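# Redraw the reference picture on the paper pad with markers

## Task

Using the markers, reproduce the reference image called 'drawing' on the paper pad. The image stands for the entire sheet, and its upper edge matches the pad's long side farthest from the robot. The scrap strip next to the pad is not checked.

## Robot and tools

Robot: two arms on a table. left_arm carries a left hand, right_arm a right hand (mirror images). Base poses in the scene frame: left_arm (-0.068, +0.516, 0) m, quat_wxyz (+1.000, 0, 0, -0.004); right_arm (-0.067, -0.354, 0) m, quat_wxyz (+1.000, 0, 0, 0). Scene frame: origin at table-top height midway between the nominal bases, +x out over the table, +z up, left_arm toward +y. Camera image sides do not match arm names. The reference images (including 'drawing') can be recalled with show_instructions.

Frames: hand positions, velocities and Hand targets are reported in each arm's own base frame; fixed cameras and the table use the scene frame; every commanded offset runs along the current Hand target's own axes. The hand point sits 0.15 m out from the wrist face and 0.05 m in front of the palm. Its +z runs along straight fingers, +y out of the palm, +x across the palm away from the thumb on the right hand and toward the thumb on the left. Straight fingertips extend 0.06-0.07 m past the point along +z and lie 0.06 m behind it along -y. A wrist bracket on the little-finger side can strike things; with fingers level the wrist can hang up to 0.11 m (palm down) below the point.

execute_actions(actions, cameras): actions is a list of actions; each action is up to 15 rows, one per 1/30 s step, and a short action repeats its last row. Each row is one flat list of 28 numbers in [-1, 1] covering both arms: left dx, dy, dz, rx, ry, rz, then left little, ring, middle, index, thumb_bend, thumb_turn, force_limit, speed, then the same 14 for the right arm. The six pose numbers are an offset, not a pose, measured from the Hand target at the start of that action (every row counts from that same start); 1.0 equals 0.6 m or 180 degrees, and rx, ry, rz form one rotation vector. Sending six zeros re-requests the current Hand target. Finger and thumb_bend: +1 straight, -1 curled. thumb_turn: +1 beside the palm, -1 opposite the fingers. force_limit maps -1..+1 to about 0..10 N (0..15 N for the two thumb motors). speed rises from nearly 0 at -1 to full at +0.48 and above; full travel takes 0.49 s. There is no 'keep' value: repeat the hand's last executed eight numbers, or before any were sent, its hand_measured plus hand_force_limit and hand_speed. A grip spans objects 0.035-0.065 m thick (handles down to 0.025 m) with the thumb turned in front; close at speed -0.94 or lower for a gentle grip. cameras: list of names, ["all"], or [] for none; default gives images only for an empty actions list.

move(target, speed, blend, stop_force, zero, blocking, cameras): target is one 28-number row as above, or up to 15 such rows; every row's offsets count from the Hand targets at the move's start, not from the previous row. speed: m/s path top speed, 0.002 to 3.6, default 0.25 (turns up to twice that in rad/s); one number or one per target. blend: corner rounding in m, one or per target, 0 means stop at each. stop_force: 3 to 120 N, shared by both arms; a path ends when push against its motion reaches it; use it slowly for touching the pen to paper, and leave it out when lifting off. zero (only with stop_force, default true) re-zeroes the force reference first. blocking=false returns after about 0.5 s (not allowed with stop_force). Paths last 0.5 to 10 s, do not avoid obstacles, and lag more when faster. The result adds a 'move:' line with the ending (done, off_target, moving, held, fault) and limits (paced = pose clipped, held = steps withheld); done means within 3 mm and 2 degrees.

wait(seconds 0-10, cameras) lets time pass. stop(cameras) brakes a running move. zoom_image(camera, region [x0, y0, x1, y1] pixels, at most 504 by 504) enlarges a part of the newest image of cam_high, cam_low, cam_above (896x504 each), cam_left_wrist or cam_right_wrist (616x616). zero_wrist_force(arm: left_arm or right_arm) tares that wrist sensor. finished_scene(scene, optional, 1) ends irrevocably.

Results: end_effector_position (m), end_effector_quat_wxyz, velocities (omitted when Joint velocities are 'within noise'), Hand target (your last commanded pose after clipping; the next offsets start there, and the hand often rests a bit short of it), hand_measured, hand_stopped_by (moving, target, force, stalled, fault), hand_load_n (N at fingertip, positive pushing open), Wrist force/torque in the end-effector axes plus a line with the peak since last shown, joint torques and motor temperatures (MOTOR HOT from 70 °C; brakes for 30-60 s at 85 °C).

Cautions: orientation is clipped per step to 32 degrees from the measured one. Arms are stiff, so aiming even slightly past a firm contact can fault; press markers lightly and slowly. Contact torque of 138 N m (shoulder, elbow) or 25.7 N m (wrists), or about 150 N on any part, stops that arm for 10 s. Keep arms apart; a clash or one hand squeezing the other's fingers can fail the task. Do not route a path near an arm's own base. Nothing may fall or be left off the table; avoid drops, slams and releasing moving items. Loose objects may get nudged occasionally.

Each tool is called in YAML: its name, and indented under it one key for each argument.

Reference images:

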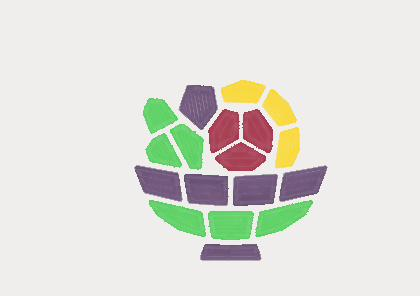

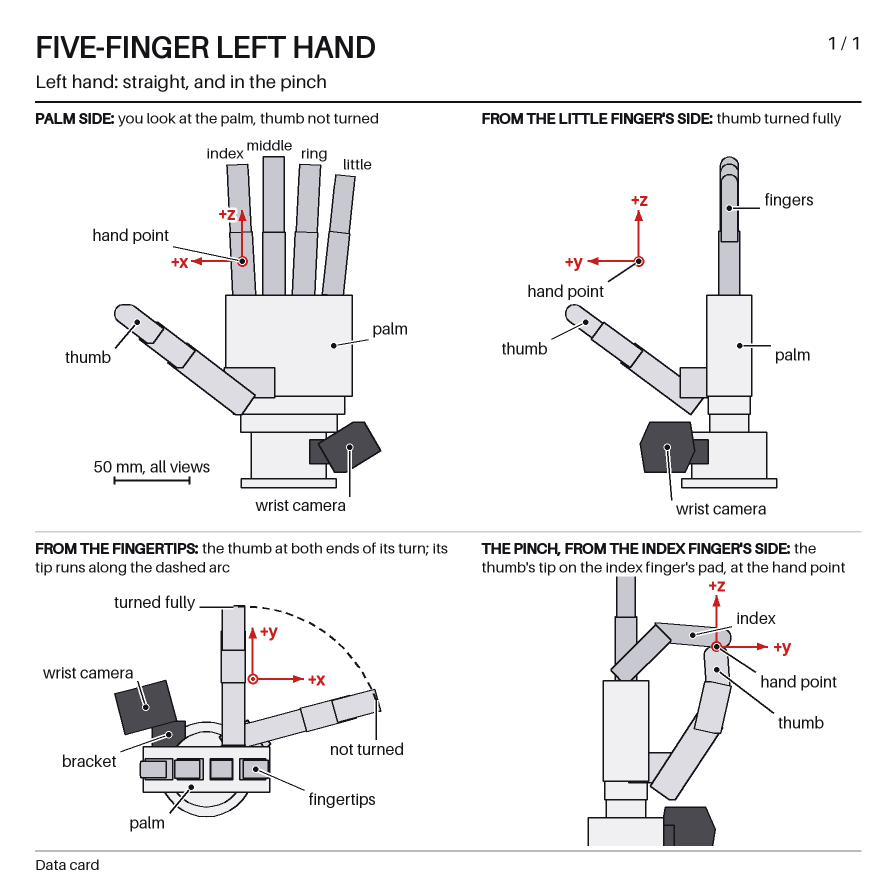

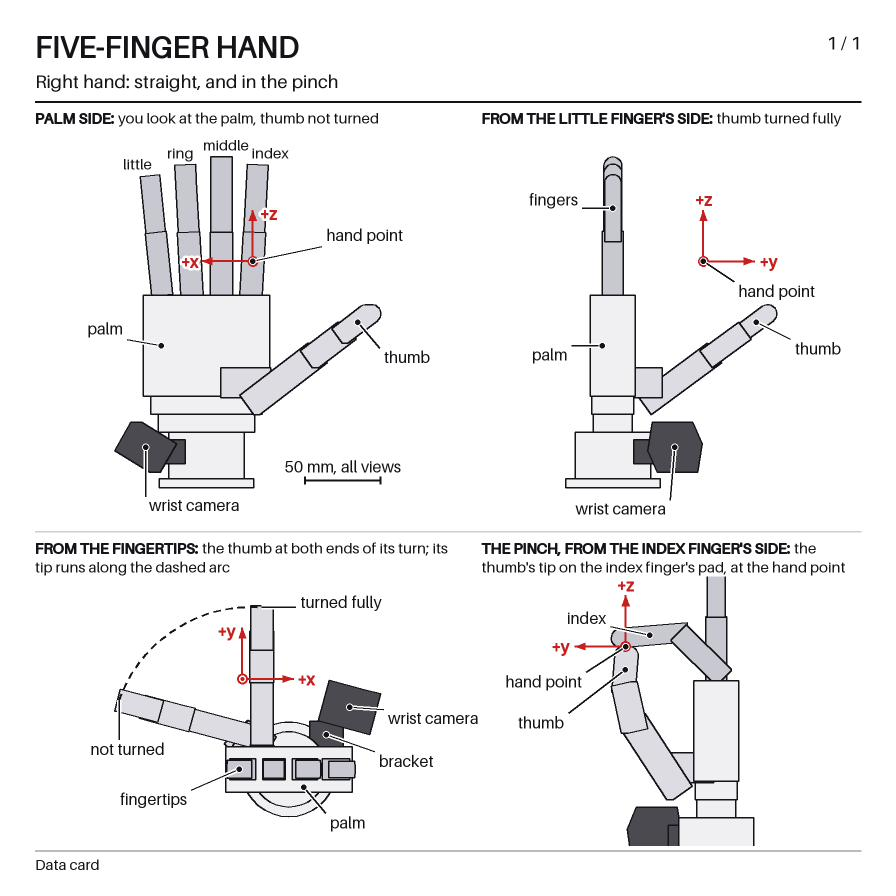

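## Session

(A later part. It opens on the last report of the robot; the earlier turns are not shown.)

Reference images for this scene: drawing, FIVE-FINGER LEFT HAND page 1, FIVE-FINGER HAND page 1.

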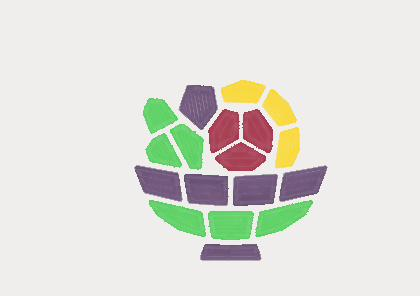

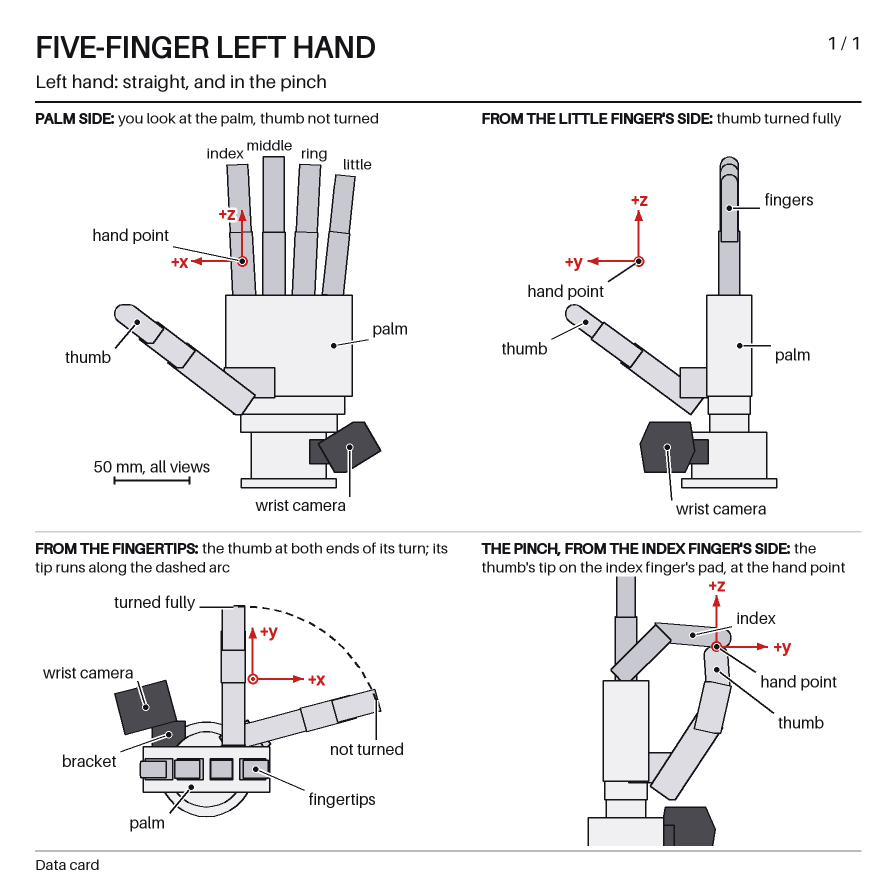

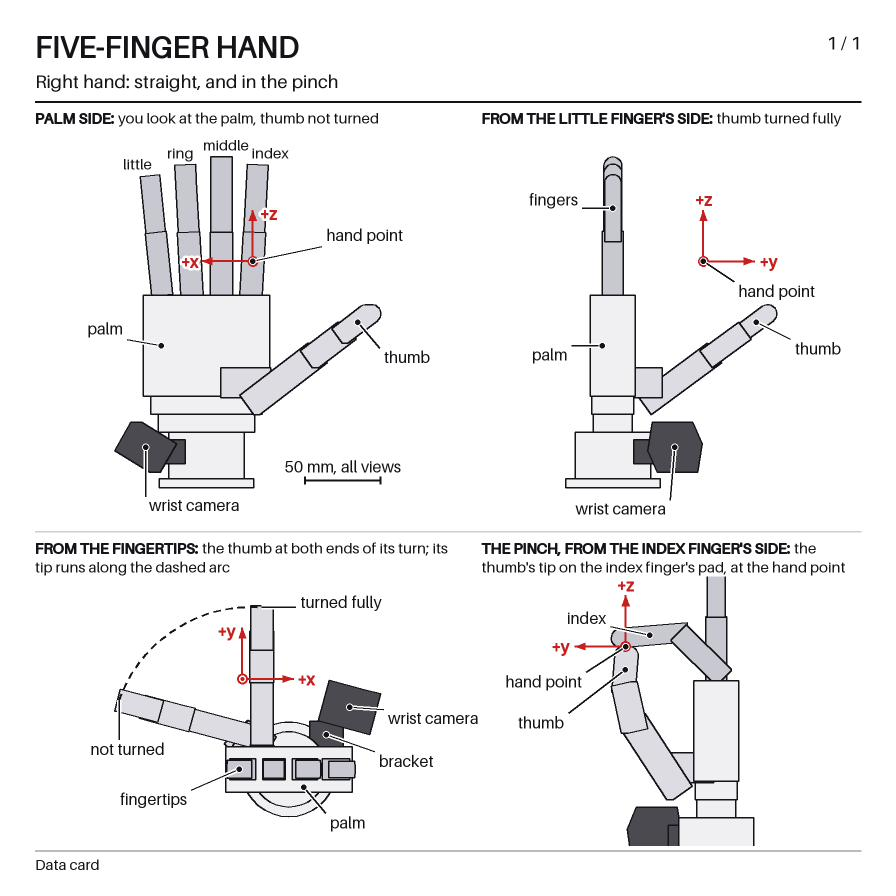

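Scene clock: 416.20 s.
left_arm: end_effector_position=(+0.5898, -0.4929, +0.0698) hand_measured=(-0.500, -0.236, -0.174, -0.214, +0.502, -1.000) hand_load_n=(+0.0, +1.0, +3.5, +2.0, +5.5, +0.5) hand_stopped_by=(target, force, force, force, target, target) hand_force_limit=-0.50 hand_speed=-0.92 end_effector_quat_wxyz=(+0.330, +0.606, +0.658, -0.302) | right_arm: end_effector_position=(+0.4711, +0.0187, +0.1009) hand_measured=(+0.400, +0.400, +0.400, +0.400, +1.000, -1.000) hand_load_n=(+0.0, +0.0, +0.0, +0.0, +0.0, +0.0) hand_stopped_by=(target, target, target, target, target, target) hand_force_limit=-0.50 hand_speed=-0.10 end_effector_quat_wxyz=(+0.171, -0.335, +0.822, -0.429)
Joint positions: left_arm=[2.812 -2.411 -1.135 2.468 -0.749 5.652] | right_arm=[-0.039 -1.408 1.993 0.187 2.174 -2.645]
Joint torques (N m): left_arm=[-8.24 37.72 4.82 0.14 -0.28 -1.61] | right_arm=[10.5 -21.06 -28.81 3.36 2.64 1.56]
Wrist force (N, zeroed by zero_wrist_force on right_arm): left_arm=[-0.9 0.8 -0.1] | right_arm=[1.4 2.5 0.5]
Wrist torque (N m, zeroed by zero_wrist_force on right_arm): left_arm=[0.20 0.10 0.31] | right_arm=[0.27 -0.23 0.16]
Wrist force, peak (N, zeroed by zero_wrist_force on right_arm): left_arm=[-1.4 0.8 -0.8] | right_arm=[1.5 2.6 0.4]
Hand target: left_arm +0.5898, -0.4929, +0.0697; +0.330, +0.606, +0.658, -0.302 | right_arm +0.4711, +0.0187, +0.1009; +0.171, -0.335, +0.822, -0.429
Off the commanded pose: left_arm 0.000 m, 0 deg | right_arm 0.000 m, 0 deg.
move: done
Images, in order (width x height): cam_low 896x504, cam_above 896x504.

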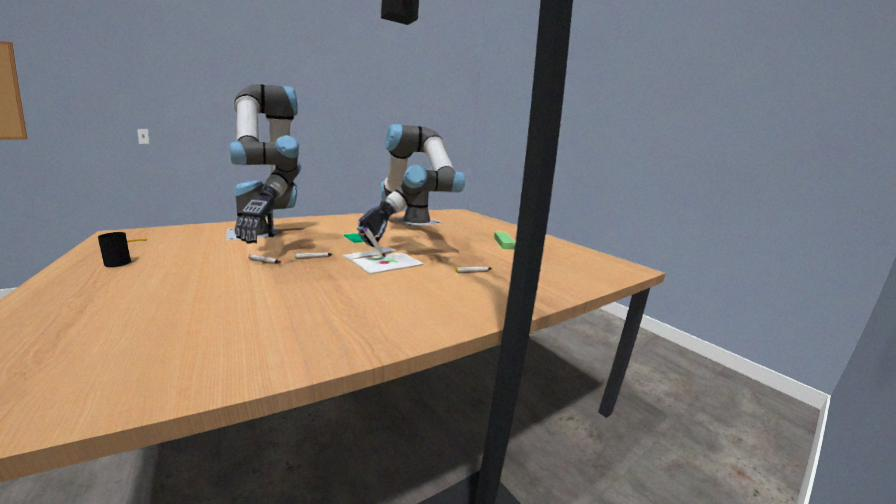

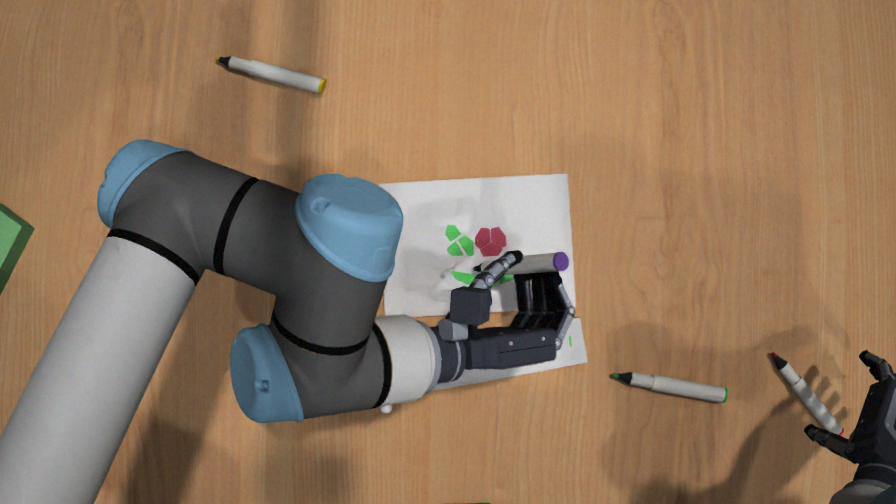

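move:
  target:
    - [0.0119,0.0067,0.0119,0,0,0,-0.5,-0.5,-0.4,-0.5,0.5,-1,-0.5,-0.92,0,0,0,0,0,0,0.4,0.4,0.4,0.4,1,-1,-0.5,-0.1]
  speed: [0.1]
  cameras: []

move:
  target:
    - [0.0200,0,0.0150,0,0,0,-0.5,-0.5,-0.4,-0.5,0.5,-1,-0.5,-0.92,0,0,0,0,0,0,0.4,0.4,0.4,0.4,1,-1,-0.5,-0.1]
  speed: [0.008]
  stop_force: 3
  cameras: ["cam_above"]

zoom_image:
  camera: "cam_above"
  region: [440, 220, 540, 300]

Scene clock: 418.17 s.
left_arm: end_effector_position=(+0.5939, -0.4940, +0.0599) hand_measured=(-0.500, -0.236, -0.174, -0.214, +0.502, -1.000) hand_load_n=(+0.0, +2.5, +3.5, +0.5, +6.5, -2.5) hand_stopped_by=(target, force, force, force, target, target) hand_force_limit=-0.50 hand_speed=-0.92 end_effector_quat_wxyz=(+0.330, +0.606, +0.658, -0.302) | right_arm: end_effector_position=(+0.4711, +0.0187, +0.1009) hand_measured=(+0.400, +0.400, +0.400, +0.400, +1.000, -1.000) hand_load_n=(+0.0, +0.0, +0.0, -0.5, +0.0, +0.0) hand_stopped_by=(target, target, target, target, target, target) hand_force_limit=-0.50 hand_speed=-0.10 end_effector_quat_wxyz=(+0.171, -0.335, +0.822, -0.429)
Joint positions: left_arm=[2.812 -2.431 -1.124 2.477 -0.749 5.653] | right_arm=[-0.039 -1.408 1.993 0.187 2.174 -2.645]
Joint torques (N m): left_arm=[9.33 33.66 26.29 -0.57 1.66 1.86] | right_arm=[10.29 -20.61 -28.54 3.35 2.56 1.68]
Wrist force (N, zeroed by zero_wrist_force on right_arm): left_arm=[-5.6 1.0 -1.2] | right_arm=[1.5 2.4 0.2]
Wrist torque (N m, zeroed by zero_wrist_force on right_arm): left_arm=[0.17 0.21 0.36] | right_arm=[0.28 -0.23 0.16]
Wrist force, peak (N, zeroed by zero_wrist_force on right_arm): left_arm=[-5.6 1.0 -1.2] | right_arm=[1.8 2.6 0.2]
Hand target: left_arm +0.5940, -0.4940, +0.0597; +0.330, +0.606, +0.658, -0.302 | right_arm +0.4711, +0.0187, +0.1009; +0.171, -0.335, +0.822, -0.429
Off the commanded pose: left_arm 0.000 m, 0 deg | right_arm 0.000 m, 0 deg.
move: done
No camera images: "cameras" was empty.

Scene clock: 420.97 s.
left_arm: end_effector_position=(+0.5940, -0.4940, +0.0447) hand_measured=(-0.500, -0.236, -0.174, -0.214, +0.502, -1.000) hand_load_n=(+0.0, +0.0, +5.5, +0.5, +4.5, +1.0) hand_stopped_by=(target, force, force, force, target, target) hand_force_limit=-0.50 hand_speed=-0.92 end_effector_quat_wxyz=(+0.330, +0.606, +0.658, -0.302) | right_arm: end_effector_position=(+0.4711, +0.0187, +0.1009) hand_measured=(+0.400, +0.400, +0.400, +0.400, +1.000, -1.000) hand_load_n=(+0.0, +0.0, +0.0, +0.0, +0.0, +0.0) hand_stopped_by=(target, target, target, target, target, target) hand_force_limit=-0.50 hand_speed=-0.10 end_effector_quat_wxyz=(+0.171, -0.335, +0.822, -0.429)
Joint positions: left_arm=[2.812 -2.448 -1.135 2.505 -0.749 5.653] | right_arm=[-0.039 -1.408 1.993 0.187 2.174 -2.645]
Joint torques (N m): left_arm=[8.95 37.47 2.81 0.04 -0.27 0.73] | right_arm=[9.76 -20.71 -29.24 3.37 2.56 1.51]
Wrist force (N, zeroed by zero_wrist_force on right_arm): left_arm=[-1.6 0.9 -0.3] | right_arm=[1.4 2.3 0.2]
Wrist torque (N m, zeroed by zero_wrist_force on right_arm): left_arm=[0.19 0.16 0.27] | right_arm=[0.26 -0.21 0.15]
Wrist force, peak (N, zeroed by zero_wrist_force on right_arm): left_arm=[-5.9 1.9 -1.4] | right_arm=[1.6 2.6 0.3]
Hand target: left_arm +0.5940, -0.4940, +0.0447; +0.330, +0.606, +0.658, -0.302 | right_arm +0.4711, +0.0187, +0.1009; +0.171, -0.335, +0.822, -0.429
Off the commanded pose: left_arm 0.000 m, 0 deg | right_arm 0.000 m, 0 deg.
move: done
Images, in order (width x height): cam_above 896x504.

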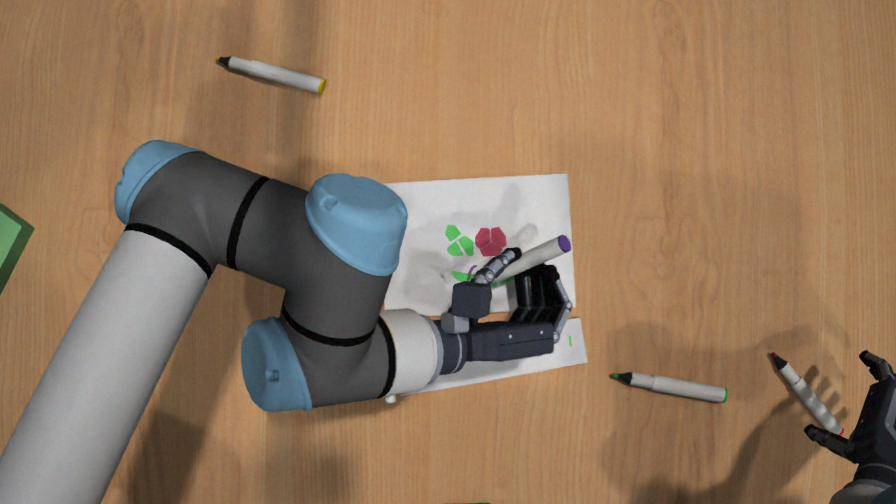

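Scaled by 5.040.

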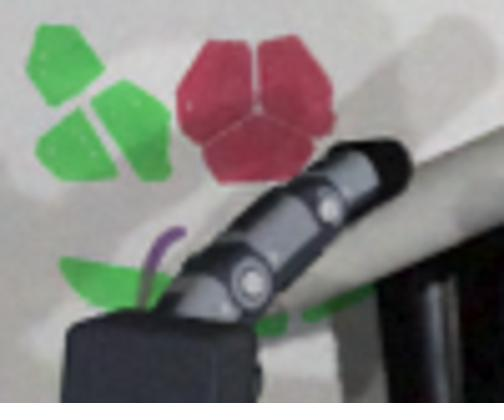

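move:
  target:
    - [-0.0667,0,-0.05,0,0,0,-0.5,-0.5,-0.4,-0.5,0.5,-1,-0.5,-0.92,0,0,0,0,0,0,0.4,0.4,0.4,0.4,1,-1,-0.5,-0.1]
  speed: [0.1]
  cameras: ["cam_above","cam_low","cam_left_wrist","cam_high"]

zoom_image:
  camera: "cam_above"
  region: [440, 220, 540, 300]

zoom_image:
  camera: "cam_low"
  region: [340, 200, 430, 280]

Scene clock: 440.43 s.
left_arm: end_effector_position=(+0.5939, -0.4941, +0.0946) hand_measured=(-0.500, -0.236, -0.174, -0.214, +0.502, -1.000) hand_load_n=(+0.0, +0.0, +5.5, +0.5, +4.0, +2.5) hand_stopped_by=(target, force, force, force, target, target) hand_force_limit=-0.50 hand_speed=-0.92 end_effector_quat_wxyz=(+0.330, +0.606, +0.658, -0.302) | right_arm: end_effector_position=(+0.4711, +0.0187, +0.1009) hand_measured=(+0.400, +0.400, +0.400, +0.400, +1.000, -1.000) hand_load_n=(+0.0, +0.0, +0.0, +0.0, +0.0, +0.0) hand_stopped_by=(target, target, target, target, target, target) hand_force_limit=-0.50 hand_speed=-0.10 end_effector_quat_wxyz=(+0.171, -0.335, +0.822, -0.429)
Joint positions: left_arm=[2.812 -2.398 -1.092 2.412 -0.749 5.653] | right_arm=[-0.039 -1.408 1.993 0.187 2.174 -2.645]
Joint torques (N m): left_arm=[3.71 55.26 28.48 -3.51 1.7 2.27] | right_arm=[9.4 -21.14 -27.86 3.43 2.54 1.47]
Wrist force (N, zeroed by zero_wrist_force on right_arm): left_arm=[-1.0 0.6 -0.1] | right_arm=[1.3 2.4 0.2]
Wrist torque (N m, zeroed by zero_wrist_force on right_arm): left_arm=[0.17 0.12 0.27] | right_arm=[0.28 -0.20 0.14]
Wrist force, peak (N, zeroed by zero_wrist_force on right_arm): left_arm=[-1.7 1.1 -0.4] | right_arm=[1.6 2.7 0.3]
Hand target: left_arm +0.5939, -0.4940, +0.0947; +0.330, +0.606, +0.658, -0.302 | right_arm +0.4711, +0.0187, +0.1009; +0.171, -0.335, +0.822, -0.429
Off the commanded pose: left_arm 0.000 m, 0 deg | right_arm 0.000 m, 0 deg.
move: done
Images, in order (width x height): cam_high 896x504, cam_low 896x504, cam_above 896x504, cam_left_wrist 616x616.

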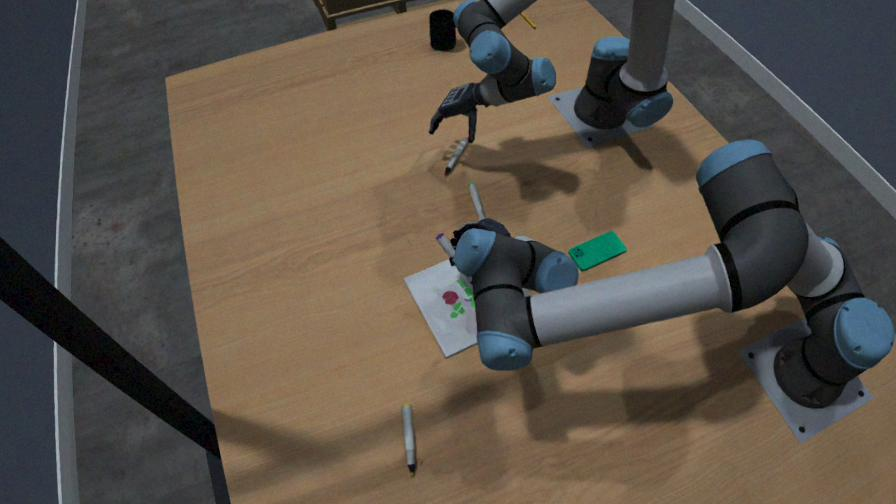

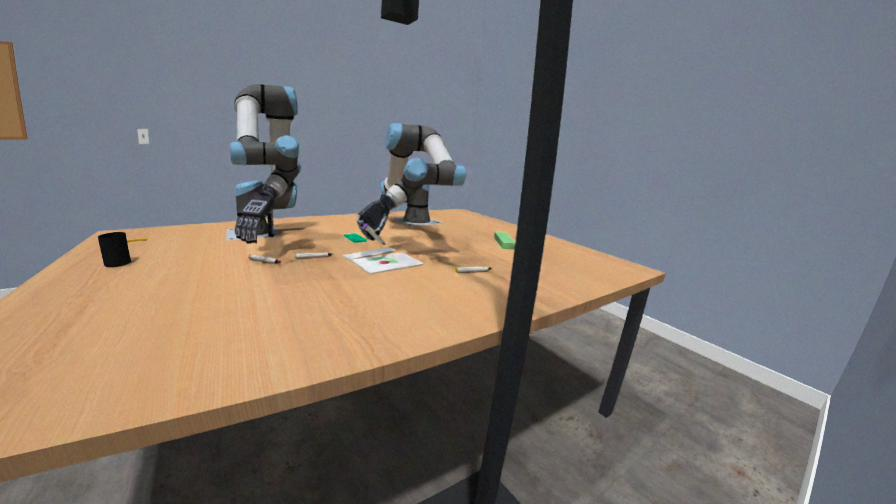

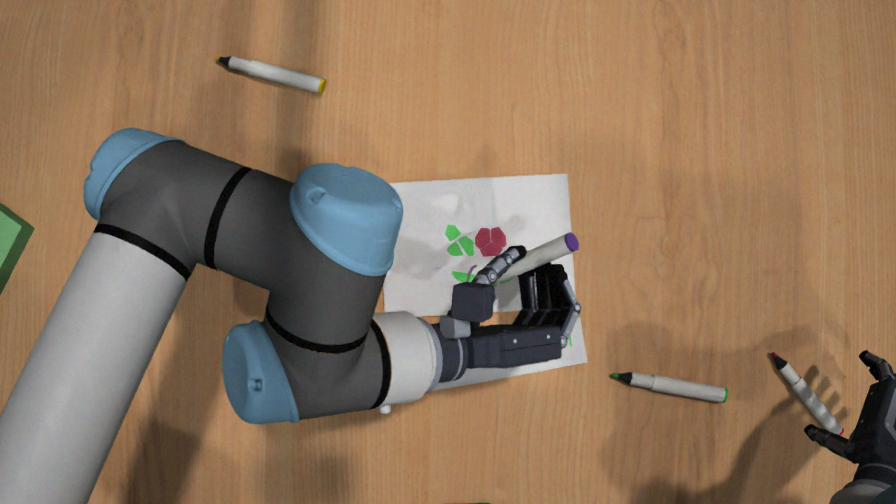

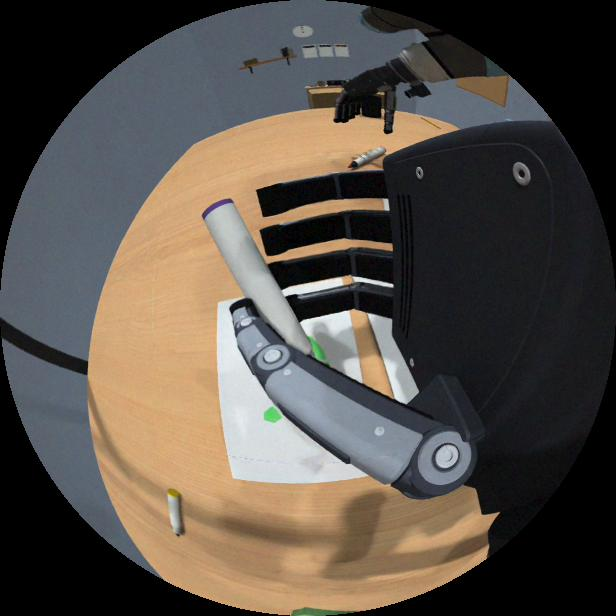

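Scaled by 5.040.

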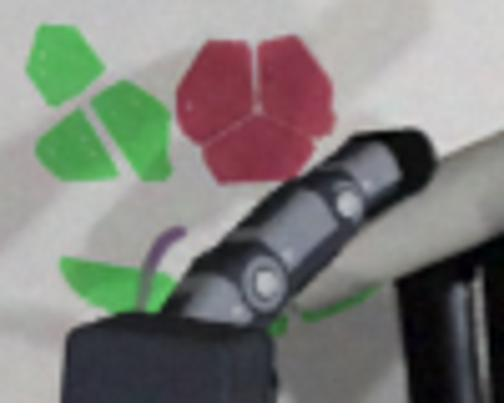

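Scaled by 5.600.

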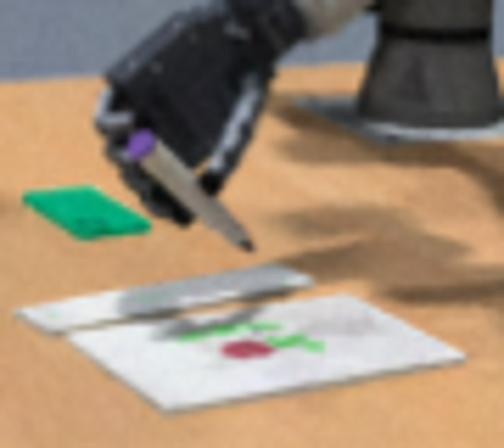

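move:
  target:
    - [-0.04,0,-0.03,0,0,0,-0.5,-0.5,-0.4,-0.5,0.5,-1,-0.5,-0.92,0,0,0,0,0,0,0.4,0.4,0.4,0.4,1,-1,-0.5,-0.1]
    - [0.2153,0.1745,-0.3435,-0.2530,-0.2681,-0.6731,-0.5,-0.5,-0.4,-0.5,0.5,-1,-0.5,-0.92,0,0,0,0,0,0,0.4,0.4,0.4,0.4,1,-1,-0.5,-0.1]
  speed: [0.1,0.3]
  blend: [0.015,0]
  cameras: ["cam_above","cam_low","cam_left_wrist","cam_high"]

zoom_image:
  camera: "cam_above"
  region: [440, 205, 540, 295]

zoom_image:
  camera: "cam_low"
  region: [380, 180, 500, 280]

Scene clock: 447.17 s.
left_arm: end_effector_position=(+0.6779, -0.2438, +0.1152) hand_measured=(-0.500, -0.236, -0.174, -0.214, +0.502, -1.000) hand_load_n=(+0.0, +0.0, +5.5, +0.5, +4.5, +2.0) hand_stopped_by=(target, force, force, force, target, target) hand_force_limit=-0.50 hand_speed=-0.92 end_effector_quat_wxyz=(+0.271, -0.523, +0.717, -0.373) | right_arm: end_effector_position=(+0.4711, +0.0187, +0.1009) hand_measured=(+0.400, +0.400, +0.400, +0.400, +1.000, -1.000) hand_load_n=(+0.0, +0.0, +0.0, +0.0, +0.0, +0.0) hand_stopped_by=(target, target, target, target, target, target) hand_force_limit=-0.50 hand_speed=-0.10 end_effector_quat_wxyz=(+0.171, -0.335, +0.822, -0.429)
Joint positions: left_arm=[3.087 -2.125 -1.368 2.866 -1.361 3.291] | right_arm=[-0.039 -1.408 1.993 0.187 2.174 -2.645]
Joint torques (N m): left_arm=[10.49 29.11 30.25 -2.27 -1.22 -1.6] | right_arm=[9.15 -20.91 -28.41 3.4 2.53 1.29]
Wrist force (N, zeroed by zero_wrist_force on right_arm): left_arm=[-0.9 0.2 0.3] | right_arm=[1.3 2.3 0.3]
Wrist torque (N m, zeroed by zero_wrist_force on right_arm): left_arm=[0.16 0.13 0.13] | right_arm=[0.26 -0.20 0.15]
Wrist force, peak (N, zeroed by zero_wrist_force on right_arm): left_arm=[-1.5 0.6 -0.4] | right_arm=[1.6 2.6 0.4]
Hand target: left_arm +0.6780, -0.2437, +0.1152; +0.271, -0.523, +0.717, -0.373 | right_arm +0.4711, +0.0187, +0.1009; +0.171, -0.335, +0.822, -0.429
Off the commanded pose: left_arm 0.000 m, 0 deg | right_arm 0.000 m, 0 deg.
move: done
Images, in order (width x height): cam_high 896x504, cam_low 896x504, cam_above 896x504, cam_left_wrist 616x616.

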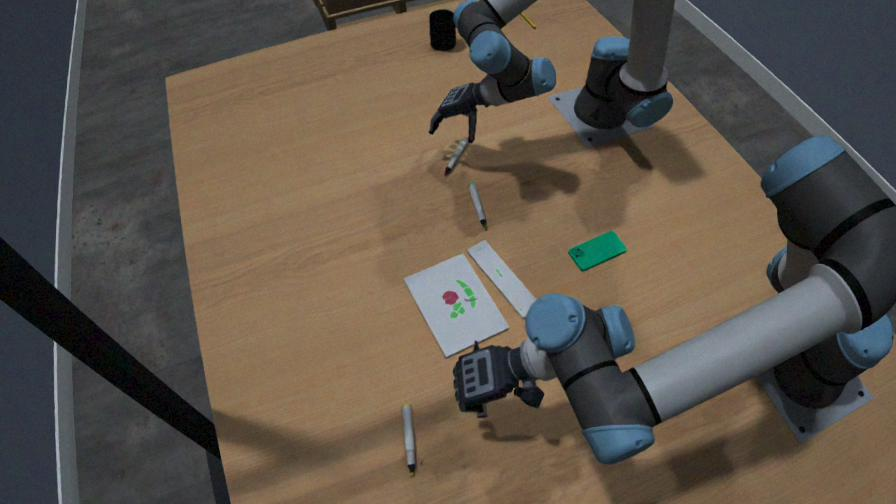

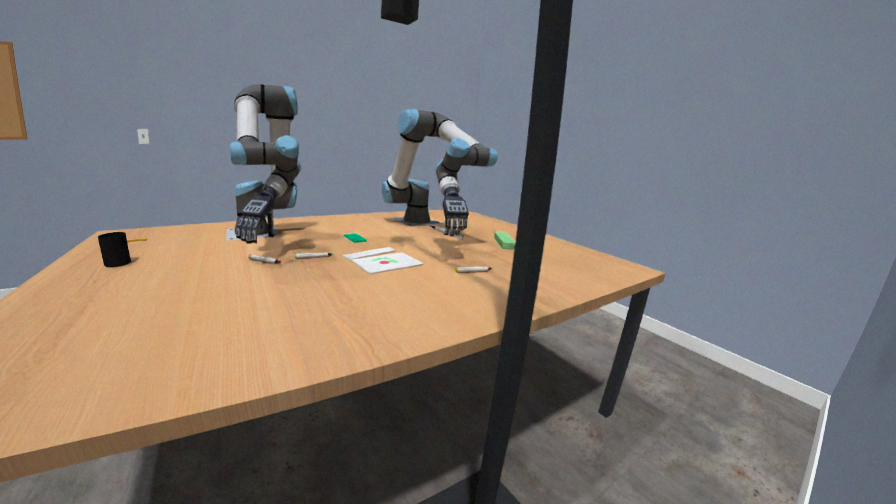

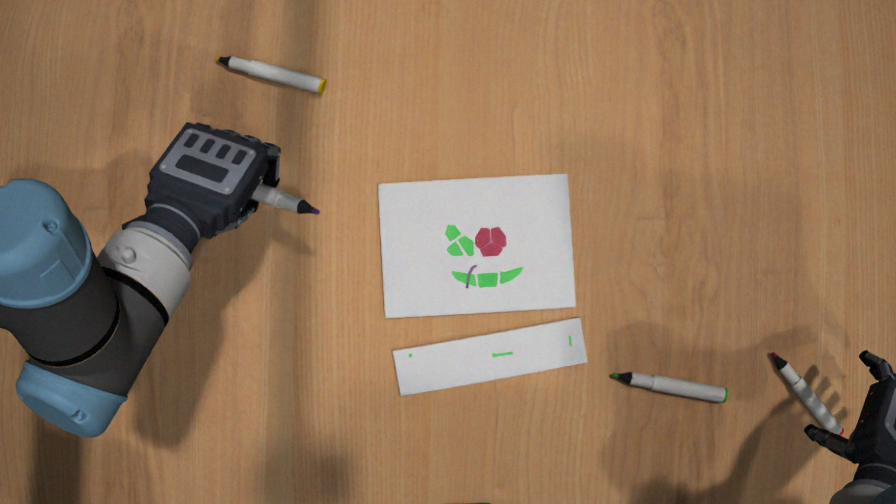

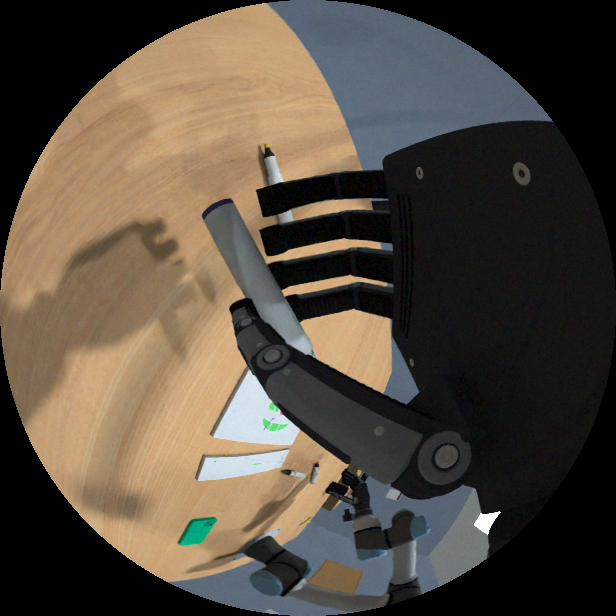

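Scaled by 5.040.

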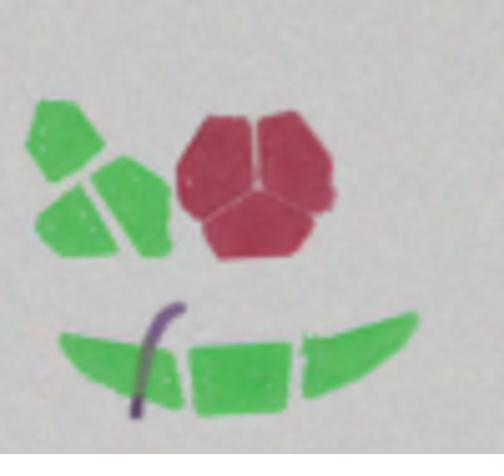

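Scaled by 4.200.

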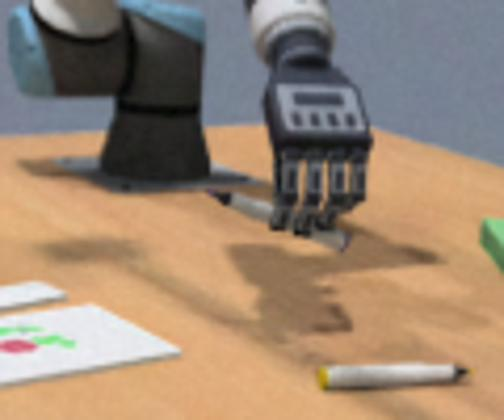

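move:
  target:
    - [0,0,0,0,-0.0383,0.0546,-0.5,-0.5,-0.4,-0.5,0.5,-1,-0.5,-0.92,0,0,0,0,0,0,0.4,0.4,0.4,0.4,1,-1,-0.5,-0.1]
  speed: [0.3]
  cameras: ["cam_low"]

zoom_image:
  camera: "cam_low"
  region: [380, 180, 500, 280]

move:
  target:
    - [0.0298,0.1148,0.0804,0,0,0,-0.5,-0.5,-0.4,-0.5,0.5,-1,-0.5,-0.92,0,0,0,0,0,0,0.4,0.4,0.4,0.4,1,-1,-0.5,-0.1]
  speed: [0.12]
  stop_force: 5
  cameras: ["cam_low","cam_above"]

zoom_image:
  camera: "cam_low"
  region: [380, 200, 500, 280]

Scene clock: 450.70 s.
left_arm: end_effector_position=(+0.6780, -0.2437, +0.1153) hand_measured=(-0.500, -0.236, -0.174, -0.214, +0.502, -1.000) hand_load_n=(+0.0, +0.0, +5.5, +0.5, +4.5, +2.0) hand_stopped_by=(target, force, force, force, target, target) hand_force_limit=-0.50 hand_speed=-0.92 end_effector_quat_wxyz=(+0.345, -0.481, +0.741, -0.316) | right_arm: end_effector_position=(+0.4711, +0.0187, +0.1009) hand_measured=(+0.400, +0.400, +0.400, +0.400, +1.000, -1.000) hand_load_n=(+0.0, +0.0, +0.0, +0.0, +0.0, +0.0) hand_stopped_by=(target, target, target, target, target, target) hand_force_limit=-0.50 hand_speed=-0.10 end_effector_quat_wxyz=(+0.171, -0.335, +0.822, -0.429)
Joint positions: left_arm=[3.013 -2.119 -1.367 2.889 -1.539 3.415] | right_arm=[-0.039 -1.408 1.993 0.187 2.174 -2.645]
Joint torques (N m): left_arm=[-8.87 30.27 28.74 1.53 -1.36 2.18] | right_arm=[9.31 -20.89 -27.5 3.38 2.32 1.42]
Wrist force (N, zeroed by zero_wrist_force on right_arm): left_arm=[-1.1 0.5 0.4] | right_arm=[1.3 2.3 0.2]
Wrist torque (N m, zeroed by zero_wrist_force on right_arm): left_arm=[0.20 0.17 0.05] | right_arm=[0.27 -0.21 0.15]
Wrist force, peak (N, zeroed by zero_wrist_force on right_arm): left_arm=[-1.4 0.6 0.5] | right_arm=[1.5 2.7 0.5]
Hand target: left_arm +0.6780, -0.2437, +0.1152; +0.345, -0.481, +0.741, -0.316 | right_arm +0.4711, +0.0187, +0.1009; +0.171, -0.335, +0.822, -0.429
Off the commanded pose: left_arm 0.000 m, 0 deg | right_arm 0.000 m, 0 deg.
move: done
Images, in order (width x height): cam_low 896x504.

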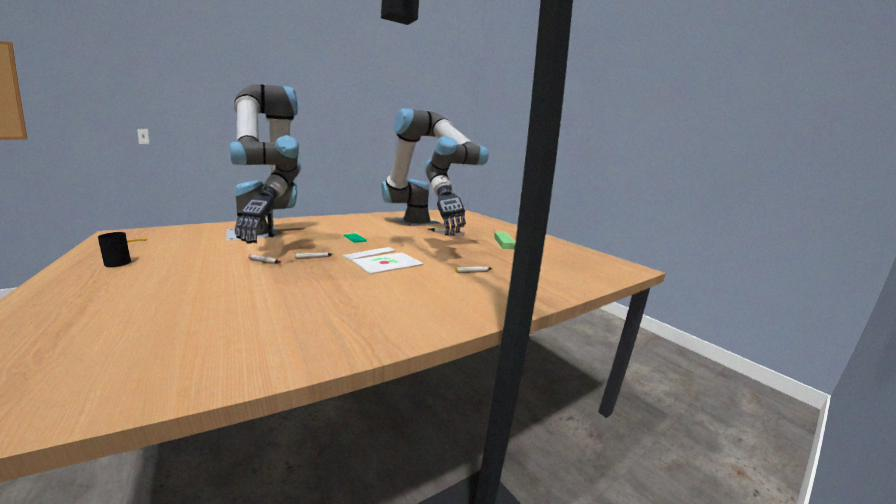

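Scaled by 4.200.

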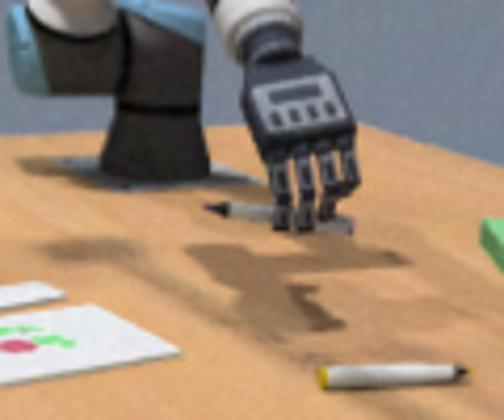

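Scene clock: 452.67 s.
left_arm: end_effector_position=(+0.6779, -0.2438, +0.0292) hand_measured=(-0.500, -0.236, -0.174, -0.214, +0.502, -1.000) hand_load_n=(+0.0, +0.0, +5.5, +0.5, +4.0, +2.0) hand_stopped_by=(target, force, force, force, target, target) hand_force_limit=-0.50 hand_speed=-0.92 end_effector_quat_wxyz=(+0.345, -0.481, +0.741, -0.316) | right_arm: end_effector_position=(+0.4711, +0.0187, +0.1009) hand_measured=(+0.400, +0.400, +0.400, +0.400, +1.000, -1.000) hand_load_n=(+0.0, +0.0, +0.0, -0.5, +0.0, +0.0) hand_stopped_by=(target, target, target, target, target, target) hand_force_limit=-0.50 hand_speed=-0.10 end_effector_quat_wxyz=(+0.171, -0.335, +0.822, -0.429)
Joint positions: left_arm=[3.012 -2.205 -1.465 3.074 -1.54 3.416] | right_arm=[-0.039 -1.408 1.993 0.187 2.174 -2.645]
Joint torques (N m): left_arm=[-8.2 31.12 4.74 1.99 -1.42 -1.92] | right_arm=[8.92 -20.63 -27.73 3.26 2.44 1.36]
Wrist force (N, zeroed by zero_wrist_force on right_arm): left_arm=[-1.1 0.6 0.5] | right_arm=[1.4 2.5 0.3]
Wrist torque (N m, zeroed by zero_wrist_force on right_arm): left_arm=[0.22 0.16 0.05] | right_arm=[0.29 -0.22 0.16]
Wrist force, peak (N, zeroed by zero_wrist_force on right_arm): left_arm=[-0.9 1.0 0.7] | right_arm=[1.6 2.5 0.2]
Hand target: left_arm +0.6779, -0.2438, +0.0292; +0.345, -0.481, +0.741, -0.316 | right_arm +0.4711, +0.0187, +0.1009; +0.171, -0.335, +0.822, -0.429
Off the commanded pose: left_arm 0.000 m, 0 deg | right_arm 0.000 m, 0 deg.
move: done
Images, in order (width x height): cam_low 896x504, cam_above 896x504.

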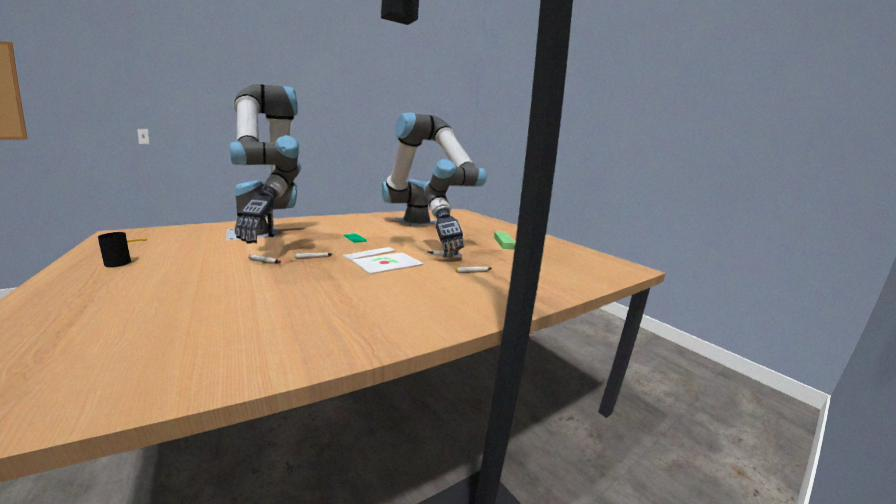

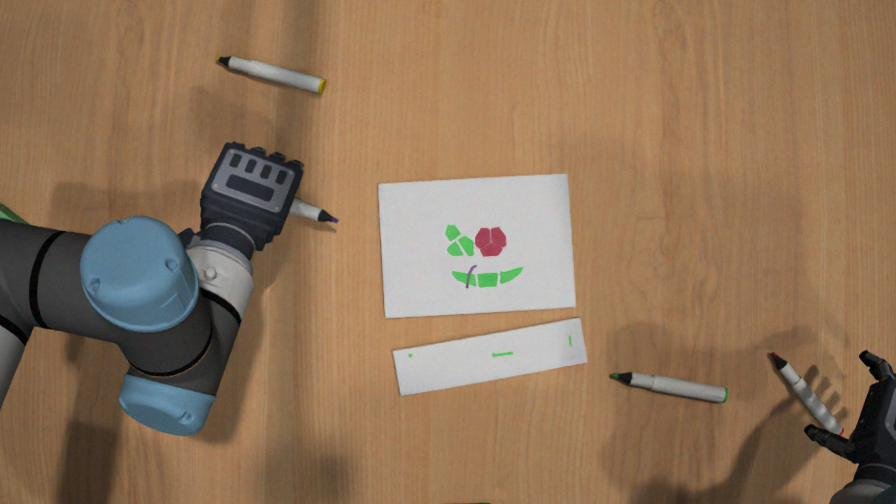

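Scaled by 4.200.

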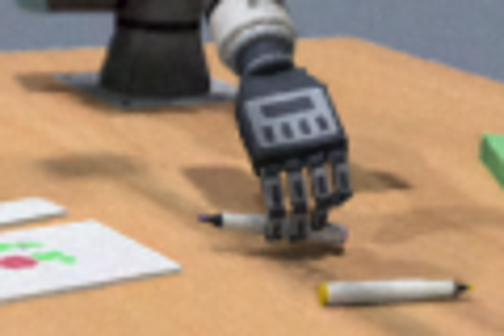

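move:
  target:
    - [0.0042,0.0160,0.0112,0,0,0,-0.5,-0.5,-0.4,-0.5,0.5,-1,-0.5,-0.92,0,0,0,0,0,0,0.4,0.4,0.4,0.4,1,-1,-0.5,-0.1]
  speed: [0.01]
  stop_force: 3
  cameras: ["cam_low"]

zoom_image:
  camera: "cam_low"
  region: [410, 220, 490, 280]

Scene clock: 455.23 s.
left_arm: end_effector_position=(+0.6778, -0.2438, +0.0173) hand_measured=(-0.500, -0.236, -0.174, -0.214, +0.502, -1.000) hand_load_n=(+0.0, +0.0, +4.0, +2.5, +5.5, +1.0) hand_stopped_by=(target, force, force, force, target, target) hand_force_limit=-0.50 hand_speed=-0.92 end_effector_quat_wxyz=(+0.345, -0.481, +0.741, -0.316) | right_arm: end_effector_position=(+0.4711, +0.0187, +0.1009) hand_measured=(+0.400, +0.400, +0.400, +0.400, +1.000, -1.000) hand_load_n=(+0.0, +0.0, +0.0, +0.0, +0.0, +0.0) hand_stopped_by=(target, target, target, target, target, target) hand_force_limit=-0.50 hand_speed=-0.10 end_effector_quat_wxyz=(+0.171, -0.335, +0.822, -0.429)
Joint positions: left_arm=[3.012 -2.22 -1.476 3.098 -1.54 3.416] | right_arm=[-0.039 -1.408 1.993 0.187 2.174 -2.645]
Joint torques (N m): left_arm=[-8.07 31.15 3.54 1.57 -1.17 -1.73] | right_arm=[8.67 -20.86 -27.55 3.36 2.52 1.29]
Wrist force (N, zeroed by zero_wrist_force on right_arm): left_arm=[-1.0 -0.1 -0.1] | right_arm=[1.2 2.3 0.4]
Wrist torque (N m, zeroed by zero_wrist_force on right_arm): left_arm=[0.20 0.12 0.09] | right_arm=[0.25 -0.19 0.14]
Wrist force, peak (N, zeroed by zero_wrist_force on right_arm): left_arm=[-0.9 0.8 0.4] | right_arm=[1.6 2.6 0.2]
Hand target: left_arm +0.6778, -0.2438, +0.0173; +0.345, -0.481, +0.741, -0.316 | right_arm +0.4711, +0.0187, +0.1009; +0.171, -0.335, +0.822, -0.429
Off the commanded pose: left_arm 0.000 m, 0 deg | right_arm 0.000 m, 0 deg.
move: done
Images, in order (width x height): cam_low 896x504.

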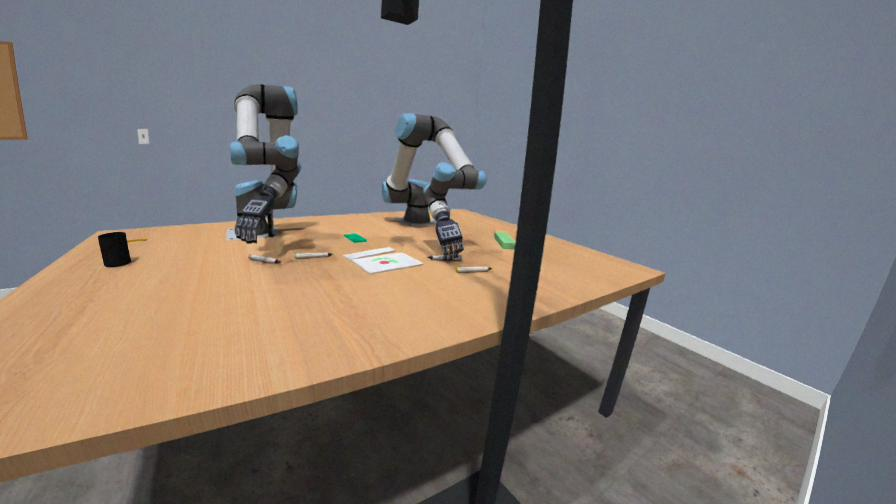

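Scaled by 6.300.

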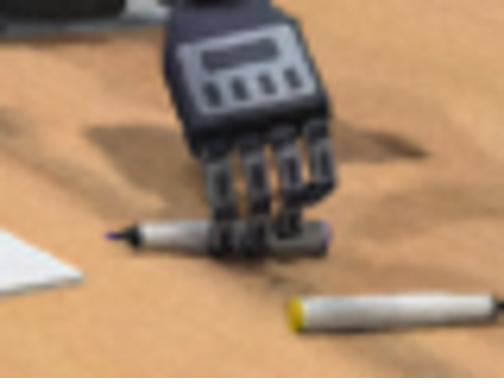

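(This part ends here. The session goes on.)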